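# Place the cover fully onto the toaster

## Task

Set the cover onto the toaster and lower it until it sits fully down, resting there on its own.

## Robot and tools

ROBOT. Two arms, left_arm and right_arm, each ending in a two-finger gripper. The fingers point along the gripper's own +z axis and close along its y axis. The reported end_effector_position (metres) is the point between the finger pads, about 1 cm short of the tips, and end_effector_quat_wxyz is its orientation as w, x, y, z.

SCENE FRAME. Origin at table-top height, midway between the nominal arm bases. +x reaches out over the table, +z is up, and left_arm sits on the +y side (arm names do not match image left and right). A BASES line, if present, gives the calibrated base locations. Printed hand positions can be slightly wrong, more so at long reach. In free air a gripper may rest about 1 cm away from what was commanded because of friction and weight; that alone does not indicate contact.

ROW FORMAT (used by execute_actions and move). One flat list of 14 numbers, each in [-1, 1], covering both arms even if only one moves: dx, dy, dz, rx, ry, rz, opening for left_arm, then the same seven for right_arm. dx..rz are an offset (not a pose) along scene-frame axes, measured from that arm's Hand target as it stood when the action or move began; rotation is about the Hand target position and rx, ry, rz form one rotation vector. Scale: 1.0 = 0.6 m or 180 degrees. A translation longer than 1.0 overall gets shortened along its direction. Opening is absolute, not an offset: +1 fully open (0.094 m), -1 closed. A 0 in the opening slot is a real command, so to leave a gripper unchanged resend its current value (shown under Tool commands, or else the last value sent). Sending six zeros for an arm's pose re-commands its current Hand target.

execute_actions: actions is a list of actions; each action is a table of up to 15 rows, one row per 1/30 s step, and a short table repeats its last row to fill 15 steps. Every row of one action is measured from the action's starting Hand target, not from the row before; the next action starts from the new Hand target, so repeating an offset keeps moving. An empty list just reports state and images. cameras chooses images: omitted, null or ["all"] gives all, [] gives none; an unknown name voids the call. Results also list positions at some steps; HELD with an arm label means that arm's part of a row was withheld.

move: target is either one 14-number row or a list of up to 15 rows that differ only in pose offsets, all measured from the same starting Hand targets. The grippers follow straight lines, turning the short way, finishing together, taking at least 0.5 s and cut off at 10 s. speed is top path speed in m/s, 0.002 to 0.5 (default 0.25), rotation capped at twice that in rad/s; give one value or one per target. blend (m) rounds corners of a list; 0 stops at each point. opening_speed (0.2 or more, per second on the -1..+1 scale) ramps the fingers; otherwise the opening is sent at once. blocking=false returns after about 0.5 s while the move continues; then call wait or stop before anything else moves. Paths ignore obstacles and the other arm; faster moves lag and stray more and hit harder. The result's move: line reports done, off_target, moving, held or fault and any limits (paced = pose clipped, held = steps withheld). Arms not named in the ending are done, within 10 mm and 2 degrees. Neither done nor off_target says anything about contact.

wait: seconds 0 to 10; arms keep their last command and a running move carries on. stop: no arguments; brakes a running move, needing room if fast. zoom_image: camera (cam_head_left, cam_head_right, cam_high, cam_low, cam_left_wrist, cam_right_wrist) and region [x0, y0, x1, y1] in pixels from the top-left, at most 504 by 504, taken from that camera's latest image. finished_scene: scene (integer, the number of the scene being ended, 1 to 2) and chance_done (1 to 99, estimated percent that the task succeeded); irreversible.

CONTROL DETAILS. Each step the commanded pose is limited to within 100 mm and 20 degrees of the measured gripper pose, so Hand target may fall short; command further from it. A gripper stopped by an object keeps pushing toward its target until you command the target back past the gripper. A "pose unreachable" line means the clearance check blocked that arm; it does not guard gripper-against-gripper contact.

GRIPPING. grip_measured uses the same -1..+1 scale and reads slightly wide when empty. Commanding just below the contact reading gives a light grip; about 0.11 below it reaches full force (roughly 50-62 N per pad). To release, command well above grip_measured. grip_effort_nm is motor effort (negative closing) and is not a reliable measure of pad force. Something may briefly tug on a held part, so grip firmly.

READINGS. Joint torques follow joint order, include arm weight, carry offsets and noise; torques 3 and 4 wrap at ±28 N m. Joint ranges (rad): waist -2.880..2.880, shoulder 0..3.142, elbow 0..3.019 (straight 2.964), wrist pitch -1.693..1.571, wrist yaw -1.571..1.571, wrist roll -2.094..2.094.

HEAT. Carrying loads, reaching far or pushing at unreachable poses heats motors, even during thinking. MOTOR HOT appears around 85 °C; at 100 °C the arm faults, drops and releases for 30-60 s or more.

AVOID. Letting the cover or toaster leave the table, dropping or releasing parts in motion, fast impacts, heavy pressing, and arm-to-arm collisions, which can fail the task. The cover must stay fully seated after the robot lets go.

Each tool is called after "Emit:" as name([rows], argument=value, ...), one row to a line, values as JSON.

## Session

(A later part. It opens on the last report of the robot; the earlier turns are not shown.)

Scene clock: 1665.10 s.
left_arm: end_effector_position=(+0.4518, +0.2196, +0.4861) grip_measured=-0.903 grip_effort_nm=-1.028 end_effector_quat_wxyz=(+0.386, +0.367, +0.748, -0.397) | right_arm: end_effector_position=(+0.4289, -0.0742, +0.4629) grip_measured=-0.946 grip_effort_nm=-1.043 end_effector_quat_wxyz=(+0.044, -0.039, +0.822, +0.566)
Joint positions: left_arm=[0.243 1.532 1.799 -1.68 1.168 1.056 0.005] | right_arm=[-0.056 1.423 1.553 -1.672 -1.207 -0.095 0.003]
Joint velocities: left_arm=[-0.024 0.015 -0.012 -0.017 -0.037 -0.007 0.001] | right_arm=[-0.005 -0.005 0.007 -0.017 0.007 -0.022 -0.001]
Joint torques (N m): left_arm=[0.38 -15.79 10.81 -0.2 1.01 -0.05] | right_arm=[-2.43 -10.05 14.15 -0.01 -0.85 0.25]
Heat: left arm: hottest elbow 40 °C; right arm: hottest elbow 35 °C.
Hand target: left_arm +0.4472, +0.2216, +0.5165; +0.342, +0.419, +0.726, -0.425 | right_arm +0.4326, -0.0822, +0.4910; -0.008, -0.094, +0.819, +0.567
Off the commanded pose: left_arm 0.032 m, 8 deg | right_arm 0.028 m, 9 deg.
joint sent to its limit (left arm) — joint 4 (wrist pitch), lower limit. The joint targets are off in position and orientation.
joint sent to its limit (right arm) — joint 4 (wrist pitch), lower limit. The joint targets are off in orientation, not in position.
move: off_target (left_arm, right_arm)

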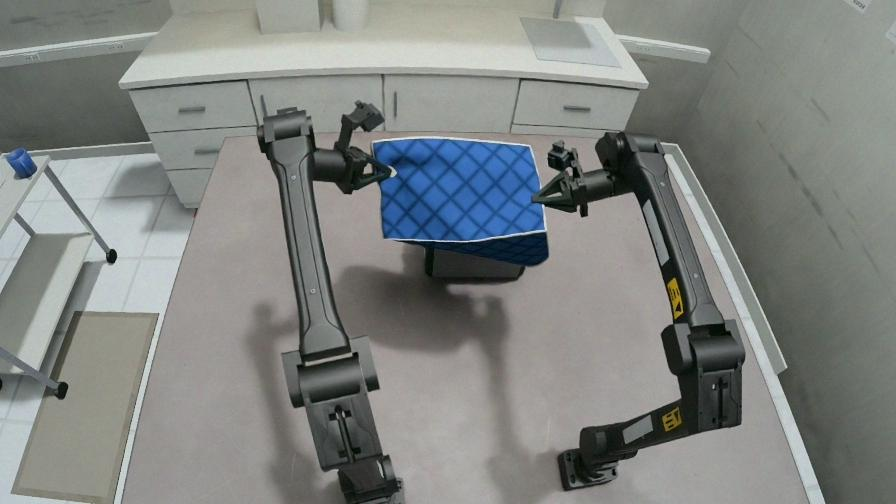

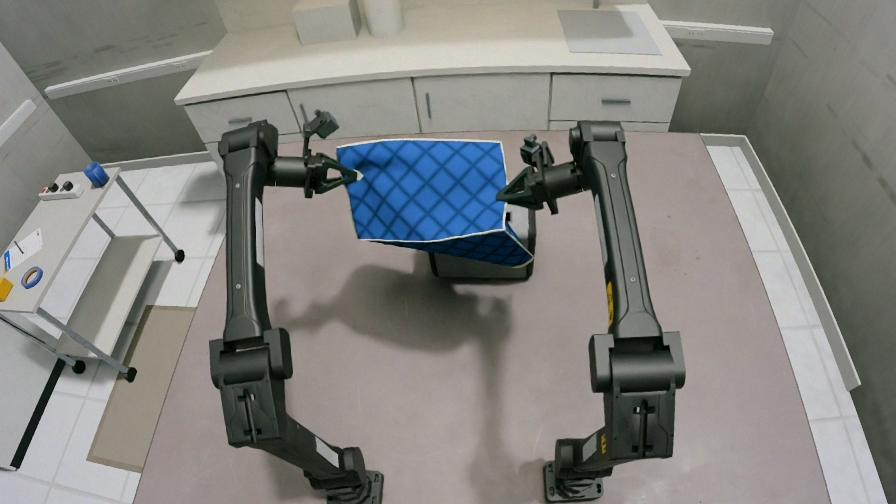

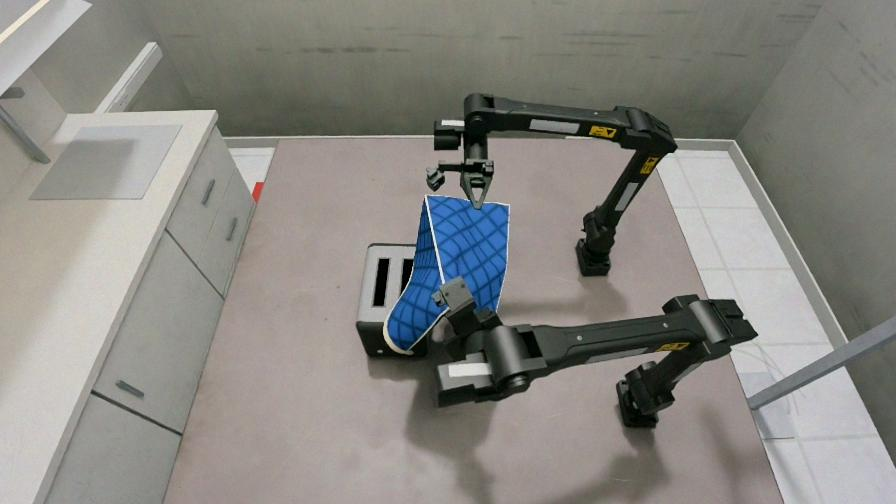

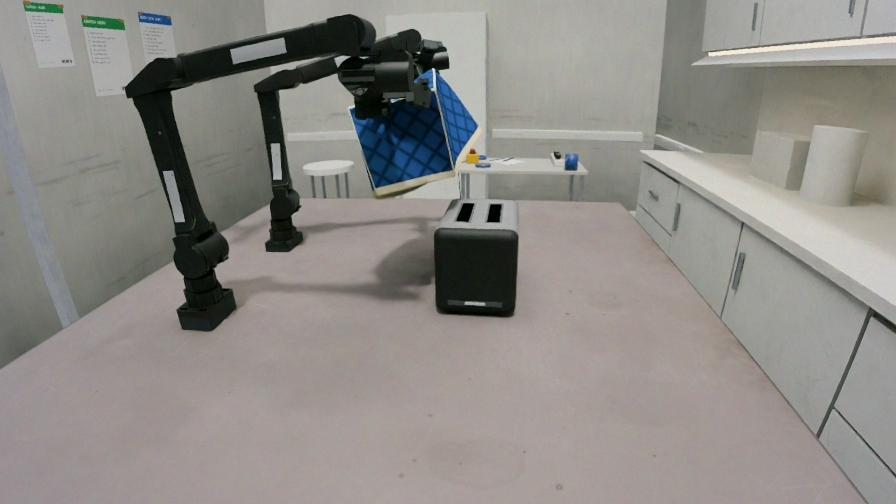

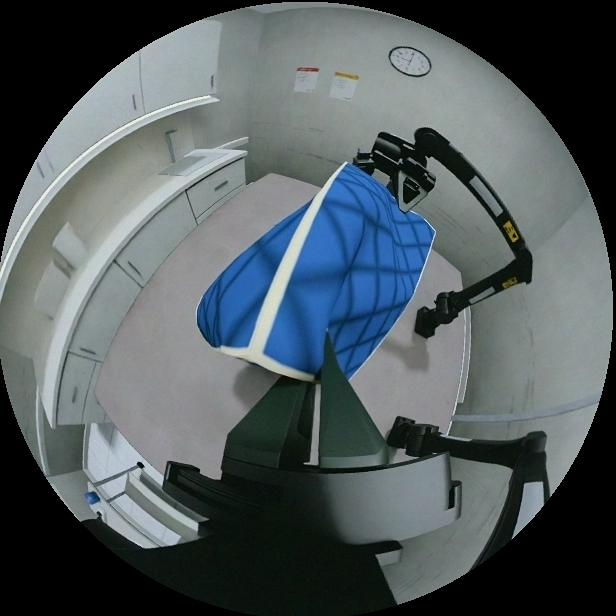

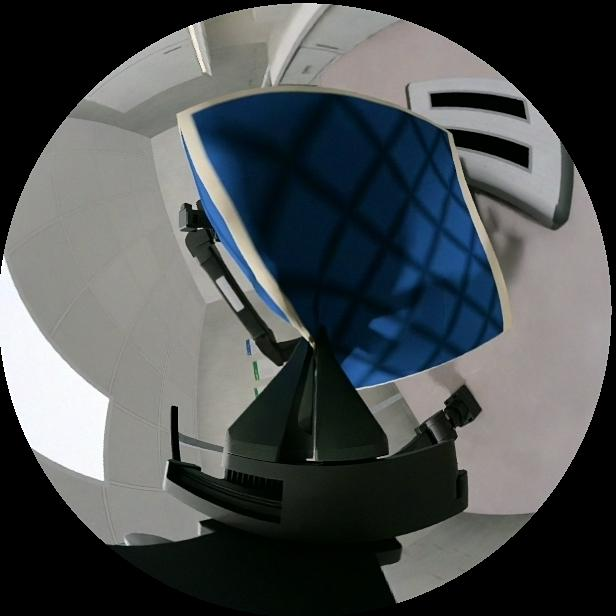

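Emit:
move([
  [0.15,-0.06,0.04,0,0.05,0,-0.98,0.15,-0.06,0.04,0,0.05,0,-0.98],
  [0.29,-0.115,0.05,0,0.09,0,-0.98,0.29,-0.115,0.05,0,0.09,0,-0.98],
], speed=0.12, blend=0.03)

Emit:
zoom_image(camera="cam_low", region=[250, 20, 650, 340])

Scene clock: 1674.77 s.
left_arm: end_effector_position=(+0.6216, +0.1554, +0.5372) grip_measured=-0.903 grip_effort_nm=-1.028 end_effector_quat_wxyz=(+0.342, +0.281, +0.762, -0.473) | right_arm: end_effector_position=(+0.5921, -0.1362, +0.5146) grip_measured=-0.946 grip_effort_nm=-1.043 end_effector_quat_wxyz=(+0.037, +0.097, +0.782, +0.614)
Joint positions: left_arm=[0.082 2.095 2.706 -1.68 1.199 0.447 0.005] | right_arm=[-0.169 1.809 2.11 -1.672 -1.32 0.27 0.003]
Joint velocities: left_arm=[-0.005 0.005 0.002 0.002 0.007 -0.007 0] | right_arm=[0.005 -0.005 0.007 -0.012 0.007 0.007 0]
Joint torques (N m): left_arm=[-0.5 -21.07 9.85 0.21 0.91 -0.06] | right_arm=[-2.67 -11.75 14 0.21 -0.76 0.22]
Heat: left arm: hottest elbow 42 °C; right arm: hottest elbow 36 °C.
Hand target: left_arm +0.6212, +0.1524, +0.5478; +0.234, +0.356, +0.767, -0.480 | right_arm +0.6067, -0.1507, +0.5183; -0.103, +0.002, +0.808, +0.579
Off the commanded pose: left_arm 0.010 m, 15 deg | right_arm 0.022 m, 23 deg; orientation clipped.
joint sent to its limit (left arm) — joint 4 (wrist pitch), lower limit. The joint targets are off in orientation, not in position.
joint sent to its limit (right arm) — joint 4 (wrist pitch), lower limit. The joint targets are off in position and orientation.
move: off_target (left_arm, right_arm); limits=paced

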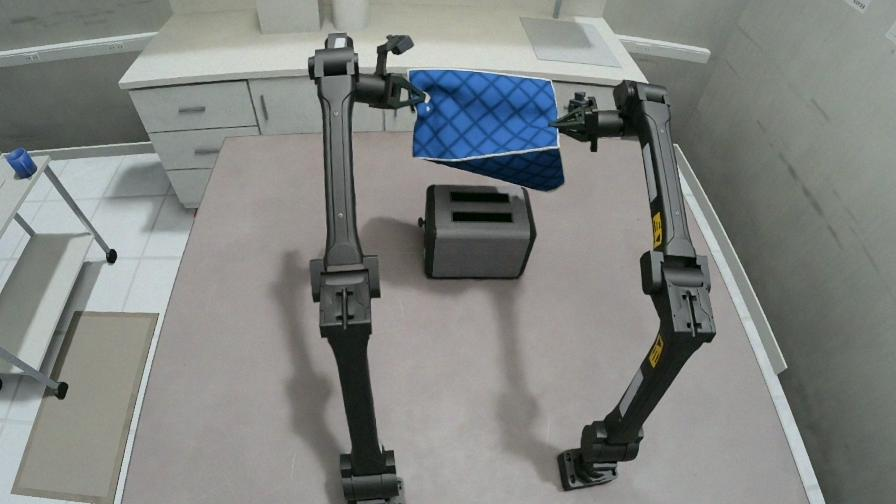

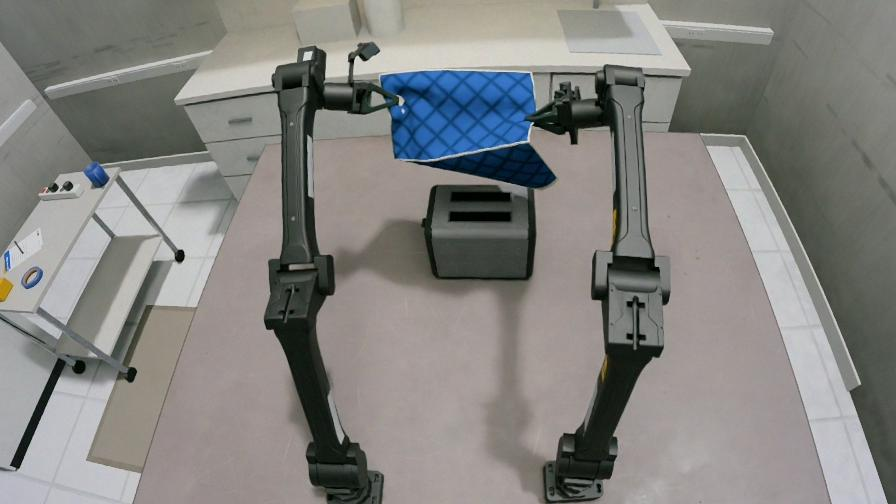

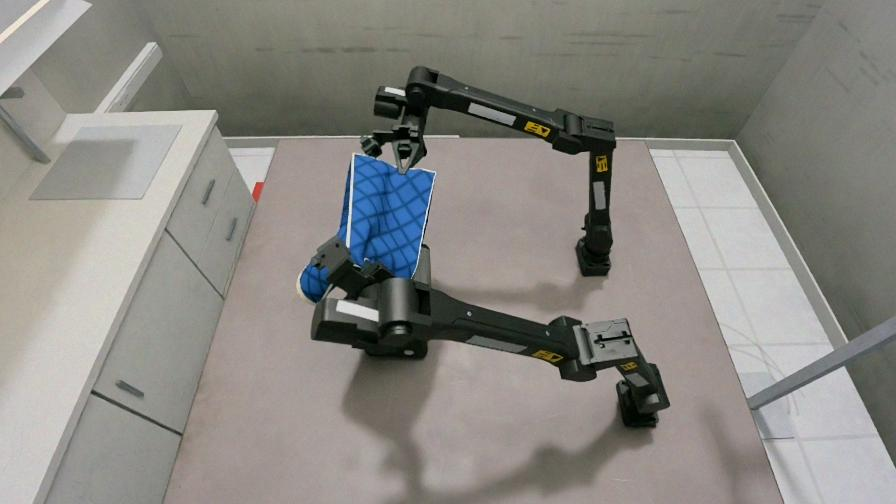

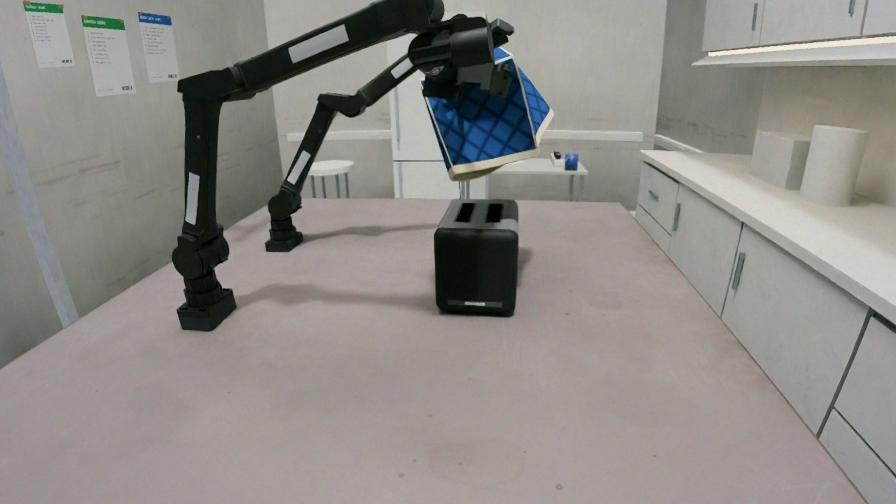

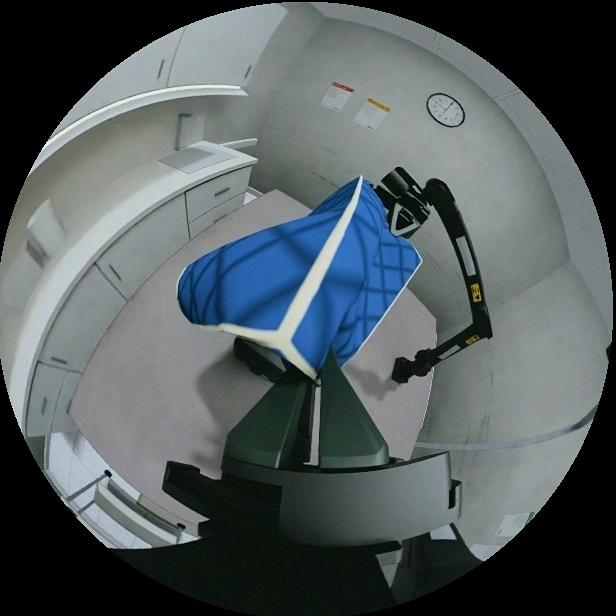

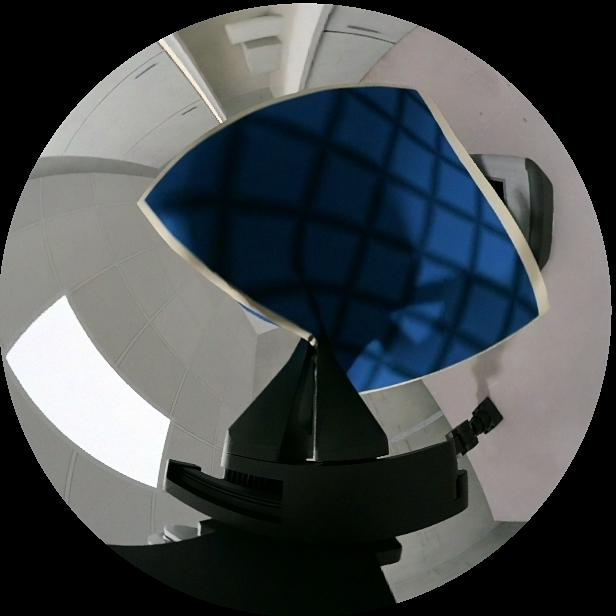

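Scaled by 1.260.

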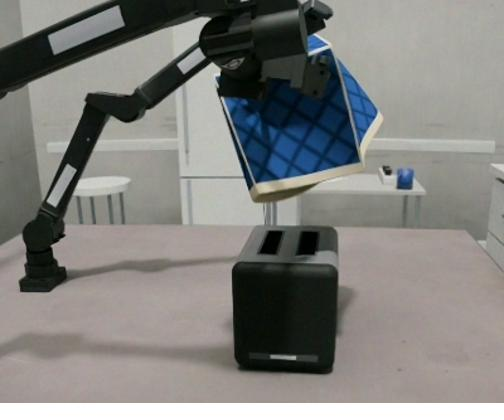

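Emit:
move(target=[-0.04,0,-0.16,0,0,0,-0.98,-0.03,0.0,-0.14,0,0,0,-0.98], speed=0.1)

Emit:
zoom_image(camera="cam_low", region=[250, 20, 650, 340])

Scene clock: 1685.00 s.
left_arm: end_effector_position=(+0.6106, +0.1575, +0.4268) grip_measured=-0.903 grip_effort_nm=-1.033 end_effector_quat_wxyz=(+0.281, +0.302, +0.780, -0.470) | right_arm: end_effector_position=(+0.5865, -0.1396, +0.4406) grip_measured=-0.946 grip_effort_nm=-1.048 end_effector_quat_wxyz=(+0.021, +0.088, +0.802, +0.591)
Joint positions: left_arm=[0.082 2.015 2.311 -1.68 1.152 0.705 0.005] | right_arm=[-0.172 1.809 1.941 -1.673 -1.265 0.105 0.003]
Joint velocities: left_arm=[-0.005 0.005 0.007 -0.012 0.037 0.022 0] | right_arm=[0.005 -0.024 -0.012 -0.002 -0.037 0.066 -0.001]
Joint torques (N m): left_arm=[-0.5 -25.7 7.45 -0.03 0.51 0.21] | right_arm=[-2.49 -14.15 8.32 0.03 -0.57 -0.13]
Heat: left arm: hottest elbow 42 °C; right arm: hottest elbow 36 °C.
Hand target: left_arm +0.5980, +0.1536, +0.4513; +0.235, +0.355, +0.767, -0.480 | right_arm +0.5879, -0.1504, +0.4342; -0.103, +0.002, +0.808, +0.579
Off the commanded pose: left_arm 0.029 m, 8 deg | right_arm 0.013 m, 17 deg.
joint sent to its limit (left arm) — joint 4 (wrist pitch), lower limit. The joint targets are off in orientation, not in position.
joint sent to its limit (right arm) — joint 4 (wrist pitch), lower limit. The joint targets are off in orientation, not in position.
move: off_target (left_arm, right_arm)

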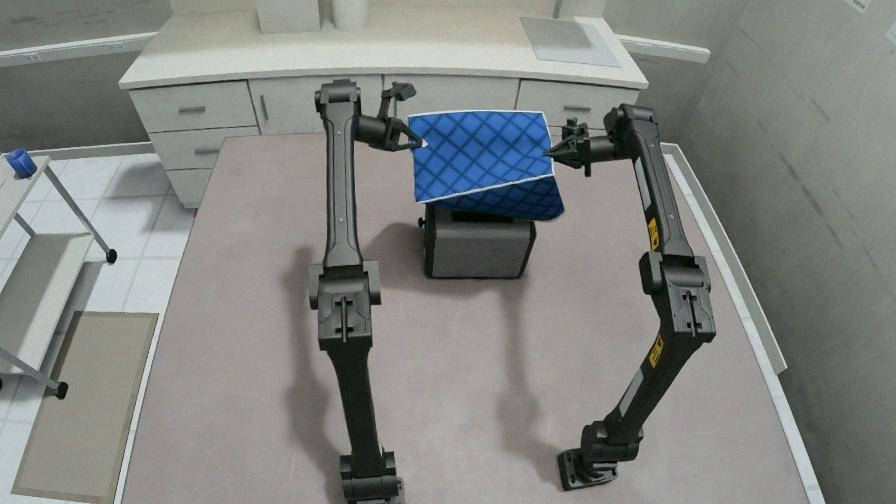

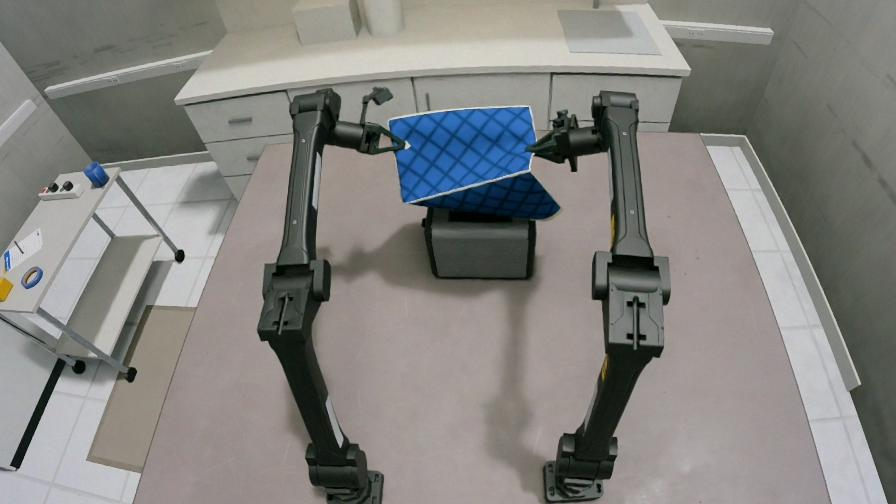

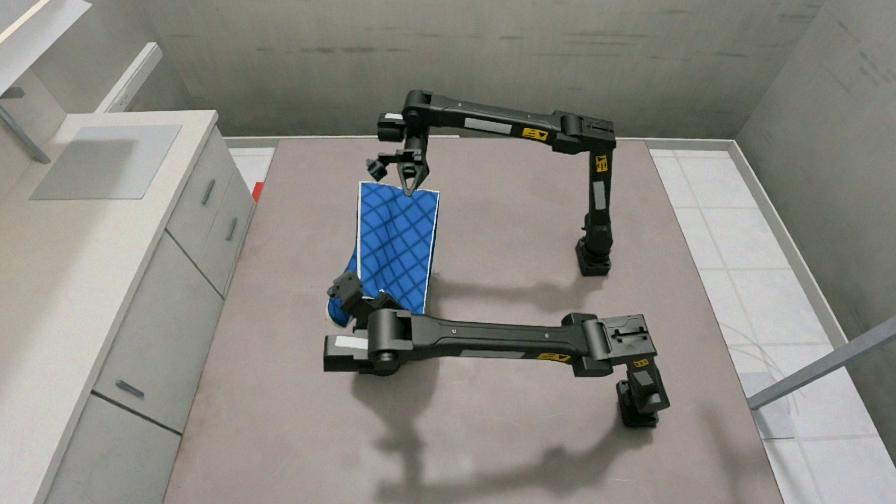

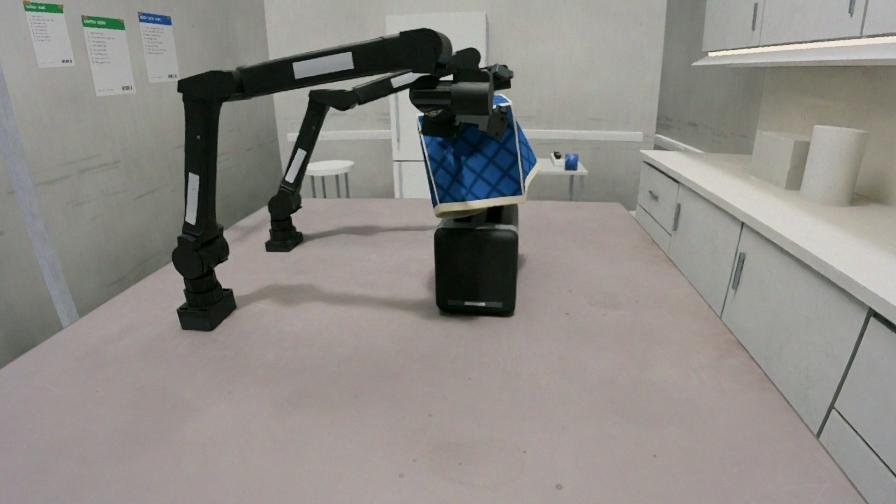

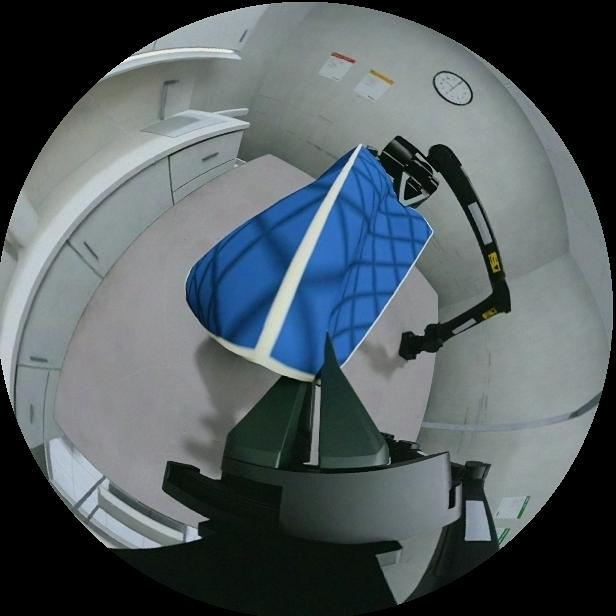

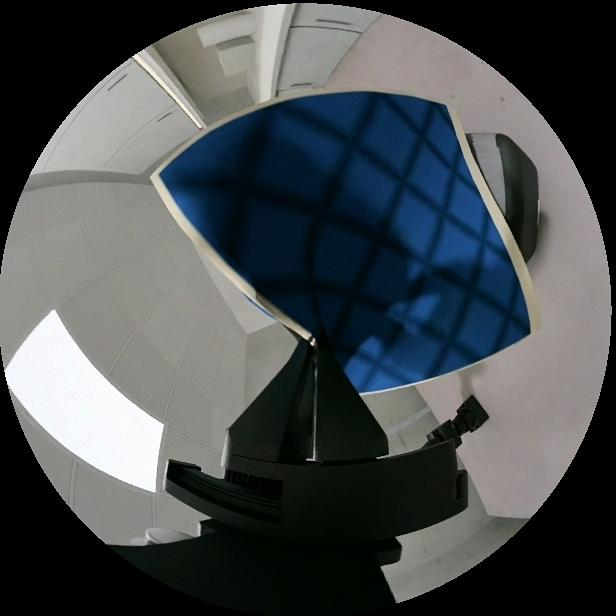

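Scaled by 1.260.

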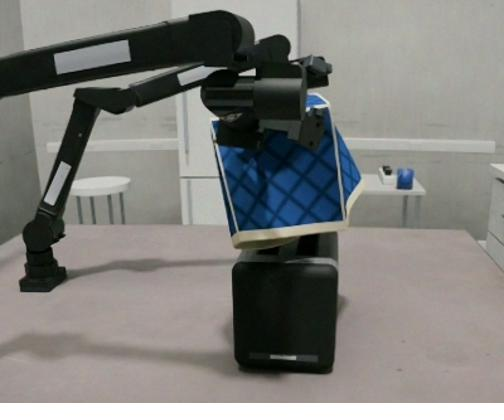

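Emit:
move([
  [-0.06,0.045,0.02,0,0,0,-0.98,-0.02,0.035,0.02,0,0,0,-0.98],
  [-0.06,0.045,-0.06,0,0,0,-0.98,-0.02,0.035,-0.06,0,0,0,-0.98],
], speed=0.1)

Emit:
zoom_image(camera="cam_low", region=[350, 80, 600, 340])

Emit:
zoom_image(camera="cam_head_left", region=[350, 80, 620, 300])

Scene clock: 1698.47 s.
left_arm: end_effector_position=(+0.5658, +0.1677, +0.4044) grip_measured=-0.903 grip_effort_nm=-1.023 end_effector_quat_wxyz=(+0.275, +0.322, +0.777, -0.466) | right_arm: end_effector_position=(+0.5764, -0.1312, +0.4033) grip_measured=-0.946 grip_effort_nm=-1.048 end_effector_quat_wxyz=(+0.001, +0.079, +0.809, +0.582)
Joint positions: left_arm=[0.105 1.889 2.066 -1.68 1.143 0.853 0.005] | right_arm=[-0.157 1.809 1.853 -1.675 -1.242 0.031 0.003]
Joint velocities: left_arm=[-0.005 -0.015 0.002 0.022 0.022 -0.022 0.001] | right_arm=[-0.005 0.005 -0.002 0.002 -0.081 -0.022 0]
Joint torques (N m): left_arm=[1.67 -21.83 7.49 -0.17 0.5 0.21] | right_arm=[-0.62 -13.98 8.38 -0.01 -0.58 -0.14]
Heat: left arm: hottest elbow 41 °C; right arm: hottest elbow 36 °C.
Hand target: left_arm +0.5623, +0.1812, +0.4153; +0.236, +0.354, +0.768, -0.479 | right_arm +0.5755, -0.1293, +0.3984; -0.103, +0.001, +0.808, +0.580
Off the commanded pose: left_arm 0.017 m, 6 deg | right_arm 0.005 m, 15 deg.
joint sent to its limit (left arm) — joint 4 (wrist pitch), lower limit. The joint targets are off in orientation, not in position.
joint sent to its limit (right arm) — joint 4 (wrist pitch), lower limit. The joint targets are off in orientation, not in position.
move: off_target (left_arm, right_arm)

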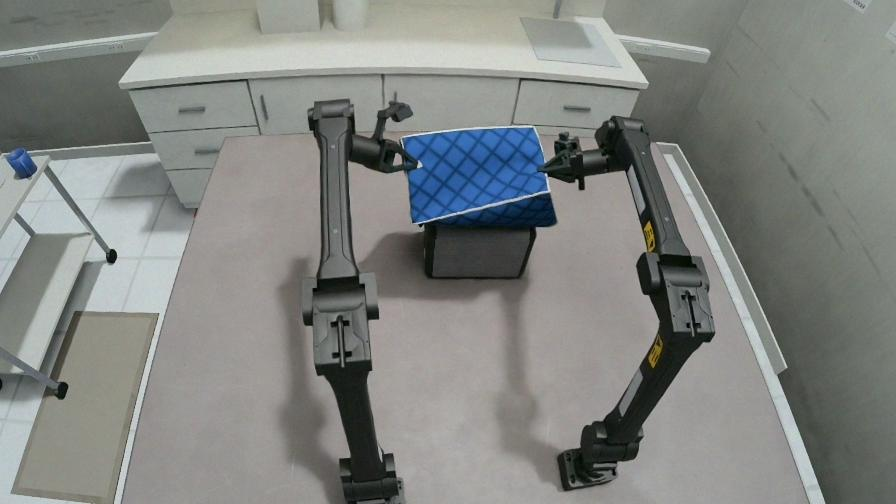

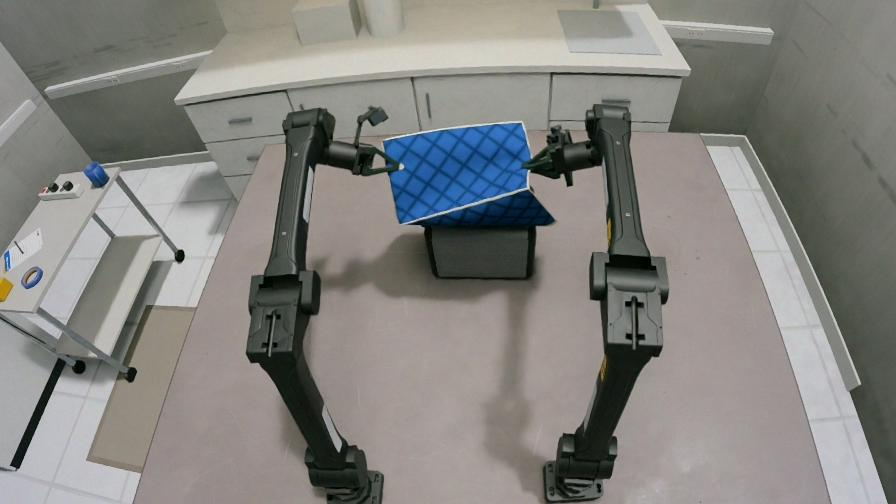

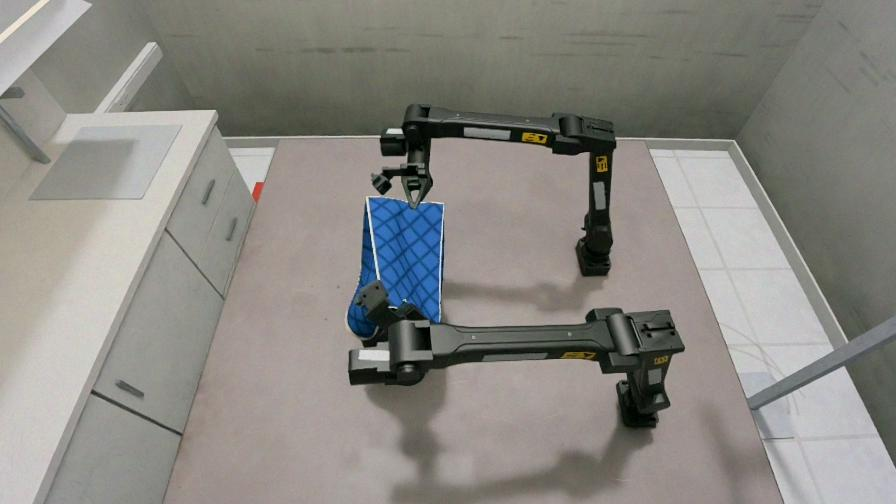

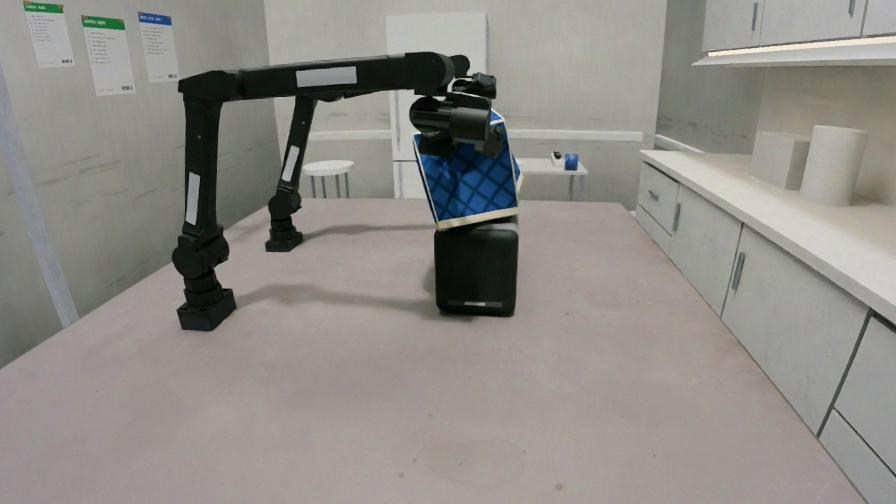

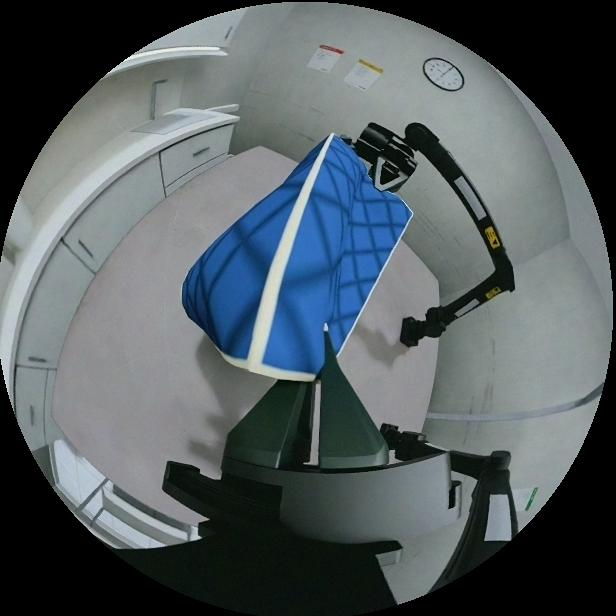

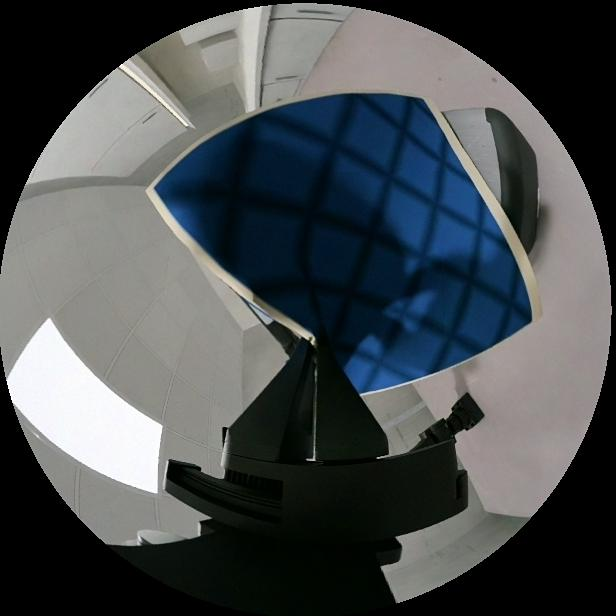

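Scaled by 1.938.

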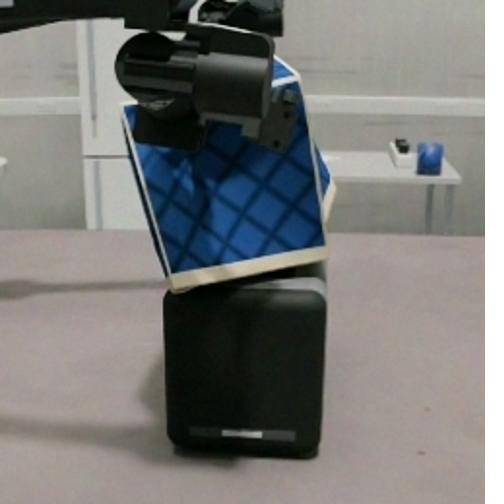

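Scaled by 1.867.

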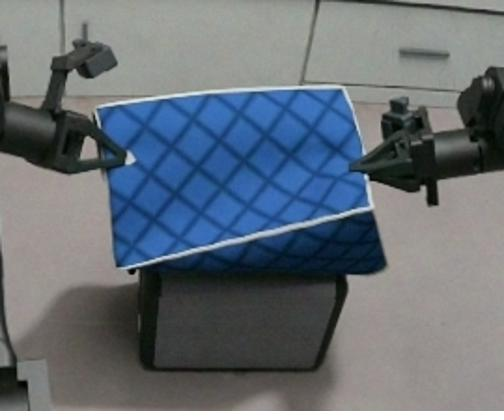

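Emit:
move([
  [0.01,-0.015,0.02,0,0,0,-0.98,-0.04,-0.015,0.03,0,0,0,-0.98],
  [0.01,-0.015,-0.06,0,0,0,-0.98,-0.04,-0.015,-0.06,0,0,0,-0.98],
], speed=0.1)

Emit:
zoom_image(camera="cam_low", region=[350, 80, 600, 340])

Emit:
zoom_image(camera="cam_head_left", region=[350, 80, 620, 300])

Scene clock: 1706.13 s.
left_arm: end_effector_position=(+0.5653, +0.1685, +0.3838) grip_measured=-0.903 grip_effort_nm=-1.028 end_effector_quat_wxyz=(+0.270, +0.335, +0.775, -0.462) | right_arm: end_effector_position=(+0.5486, -0.1291, +0.3755) grip_measured=-0.946 grip_effort_nm=-1.043 end_effector_quat_wxyz=(-0.004, +0.061, +0.816, +0.574)
Joint positions: left_arm=[0.105 1.899 2.032 -1.68 1.13 0.911 0.005] | right_arm=[-0.157 1.762 1.722 -1.675 -1.22 -0.074 0.003]
Joint velocities: left_arm=[-0.015 -0.015 -0.002 0.012 -0.037 0.037 0] | right_arm=[-0.015 0.005 -0.007 0.012 0.007 -0.037 0]
Joint torques (N m): left_arm=[0.21 -19.43 7.84 -0.21 0.64 0.19] | right_arm=[-1.96 -12.4 7.87 -0.14 -0.44 -0.15]
Heat: left arm: hottest elbow 40 °C; right arm: hottest elbow 35 °C.
Hand target: left_arm +0.5687, +0.1728, +0.3792; +0.236, +0.353, +0.768, -0.479 | right_arm +0.5511, -0.1382, +0.3624; -0.103, +0.001, +0.808, +0.580
Off the commanded pose: left_arm 0.007 m, 5 deg | right_arm 0.016 m, 13 deg.
joint sent to its limit (left arm) — joint 4 (wrist pitch), lower limit. The joint targets are off in orientation, not in position.
joint sent to its limit (right arm) — joint 4 (wrist pitch), lower limit. The joint targets are off in orientation, not in position.
move: off_target (left_arm, right_arm)

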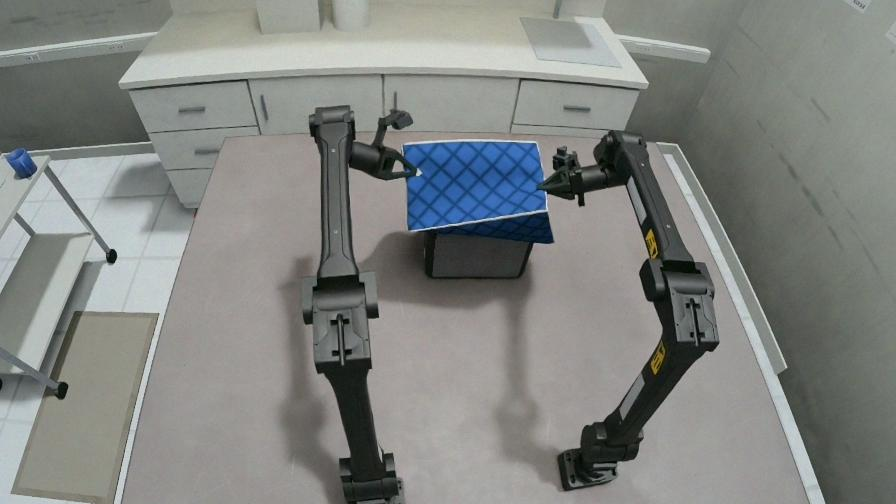

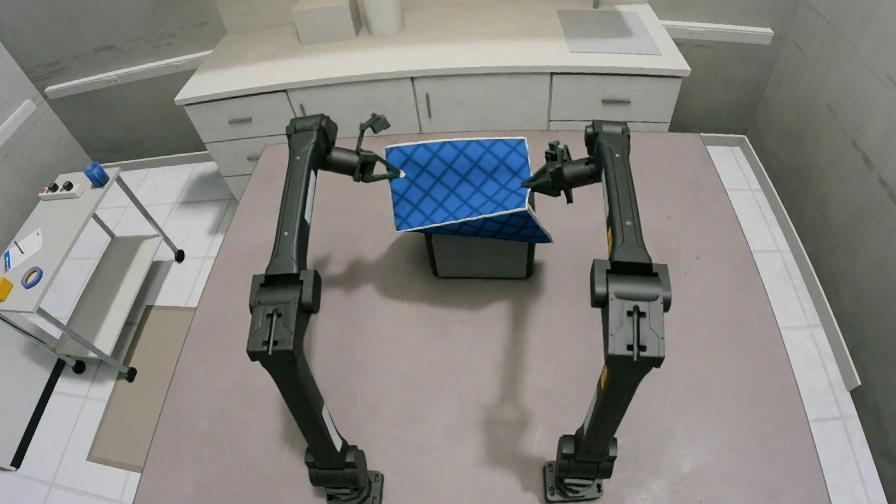

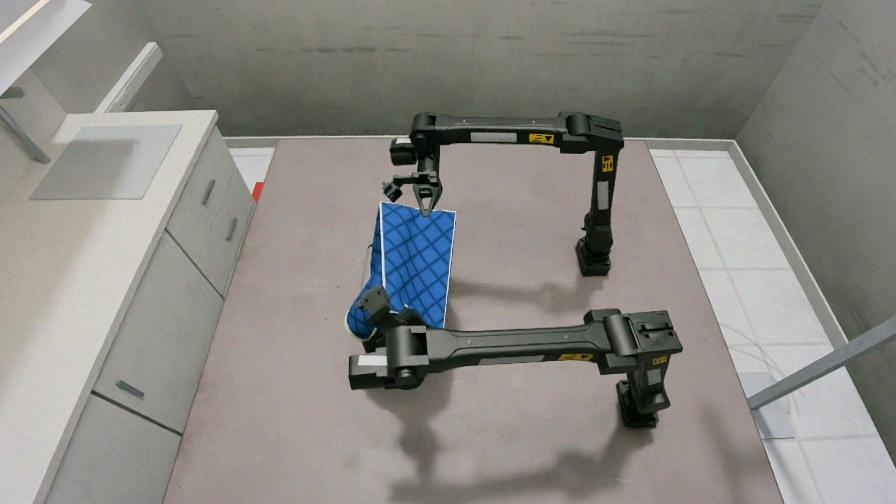

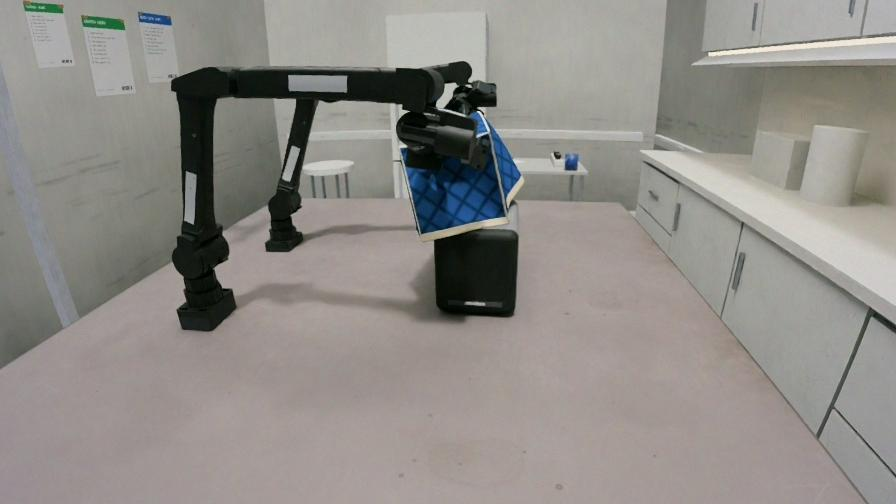

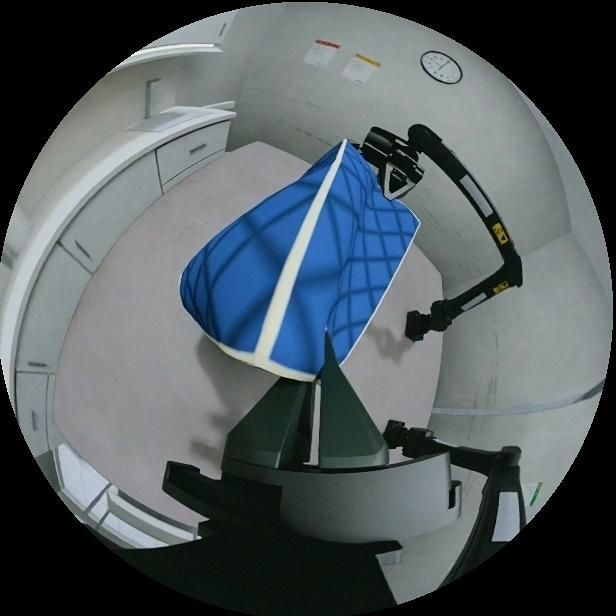

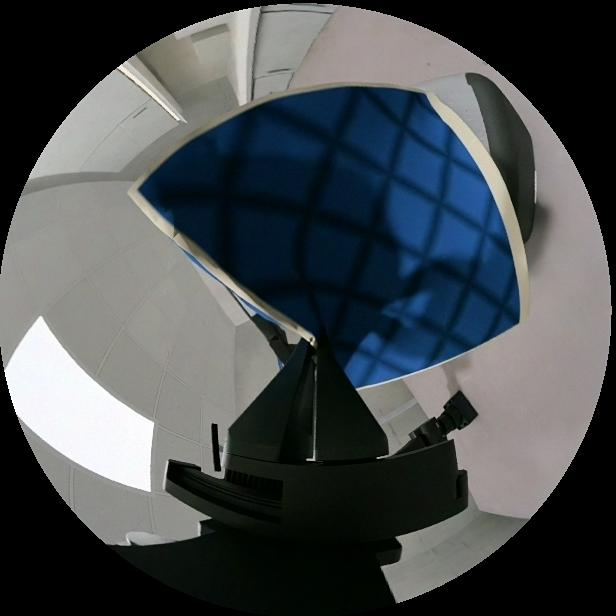

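Scaled by 1.938.

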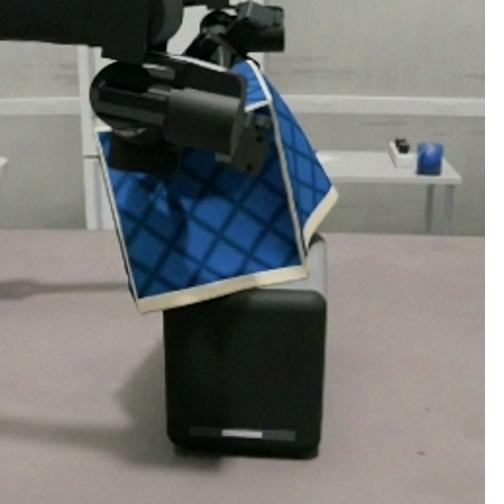

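Scaled by 1.867.

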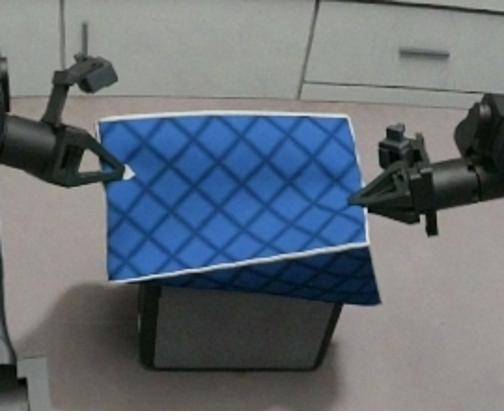

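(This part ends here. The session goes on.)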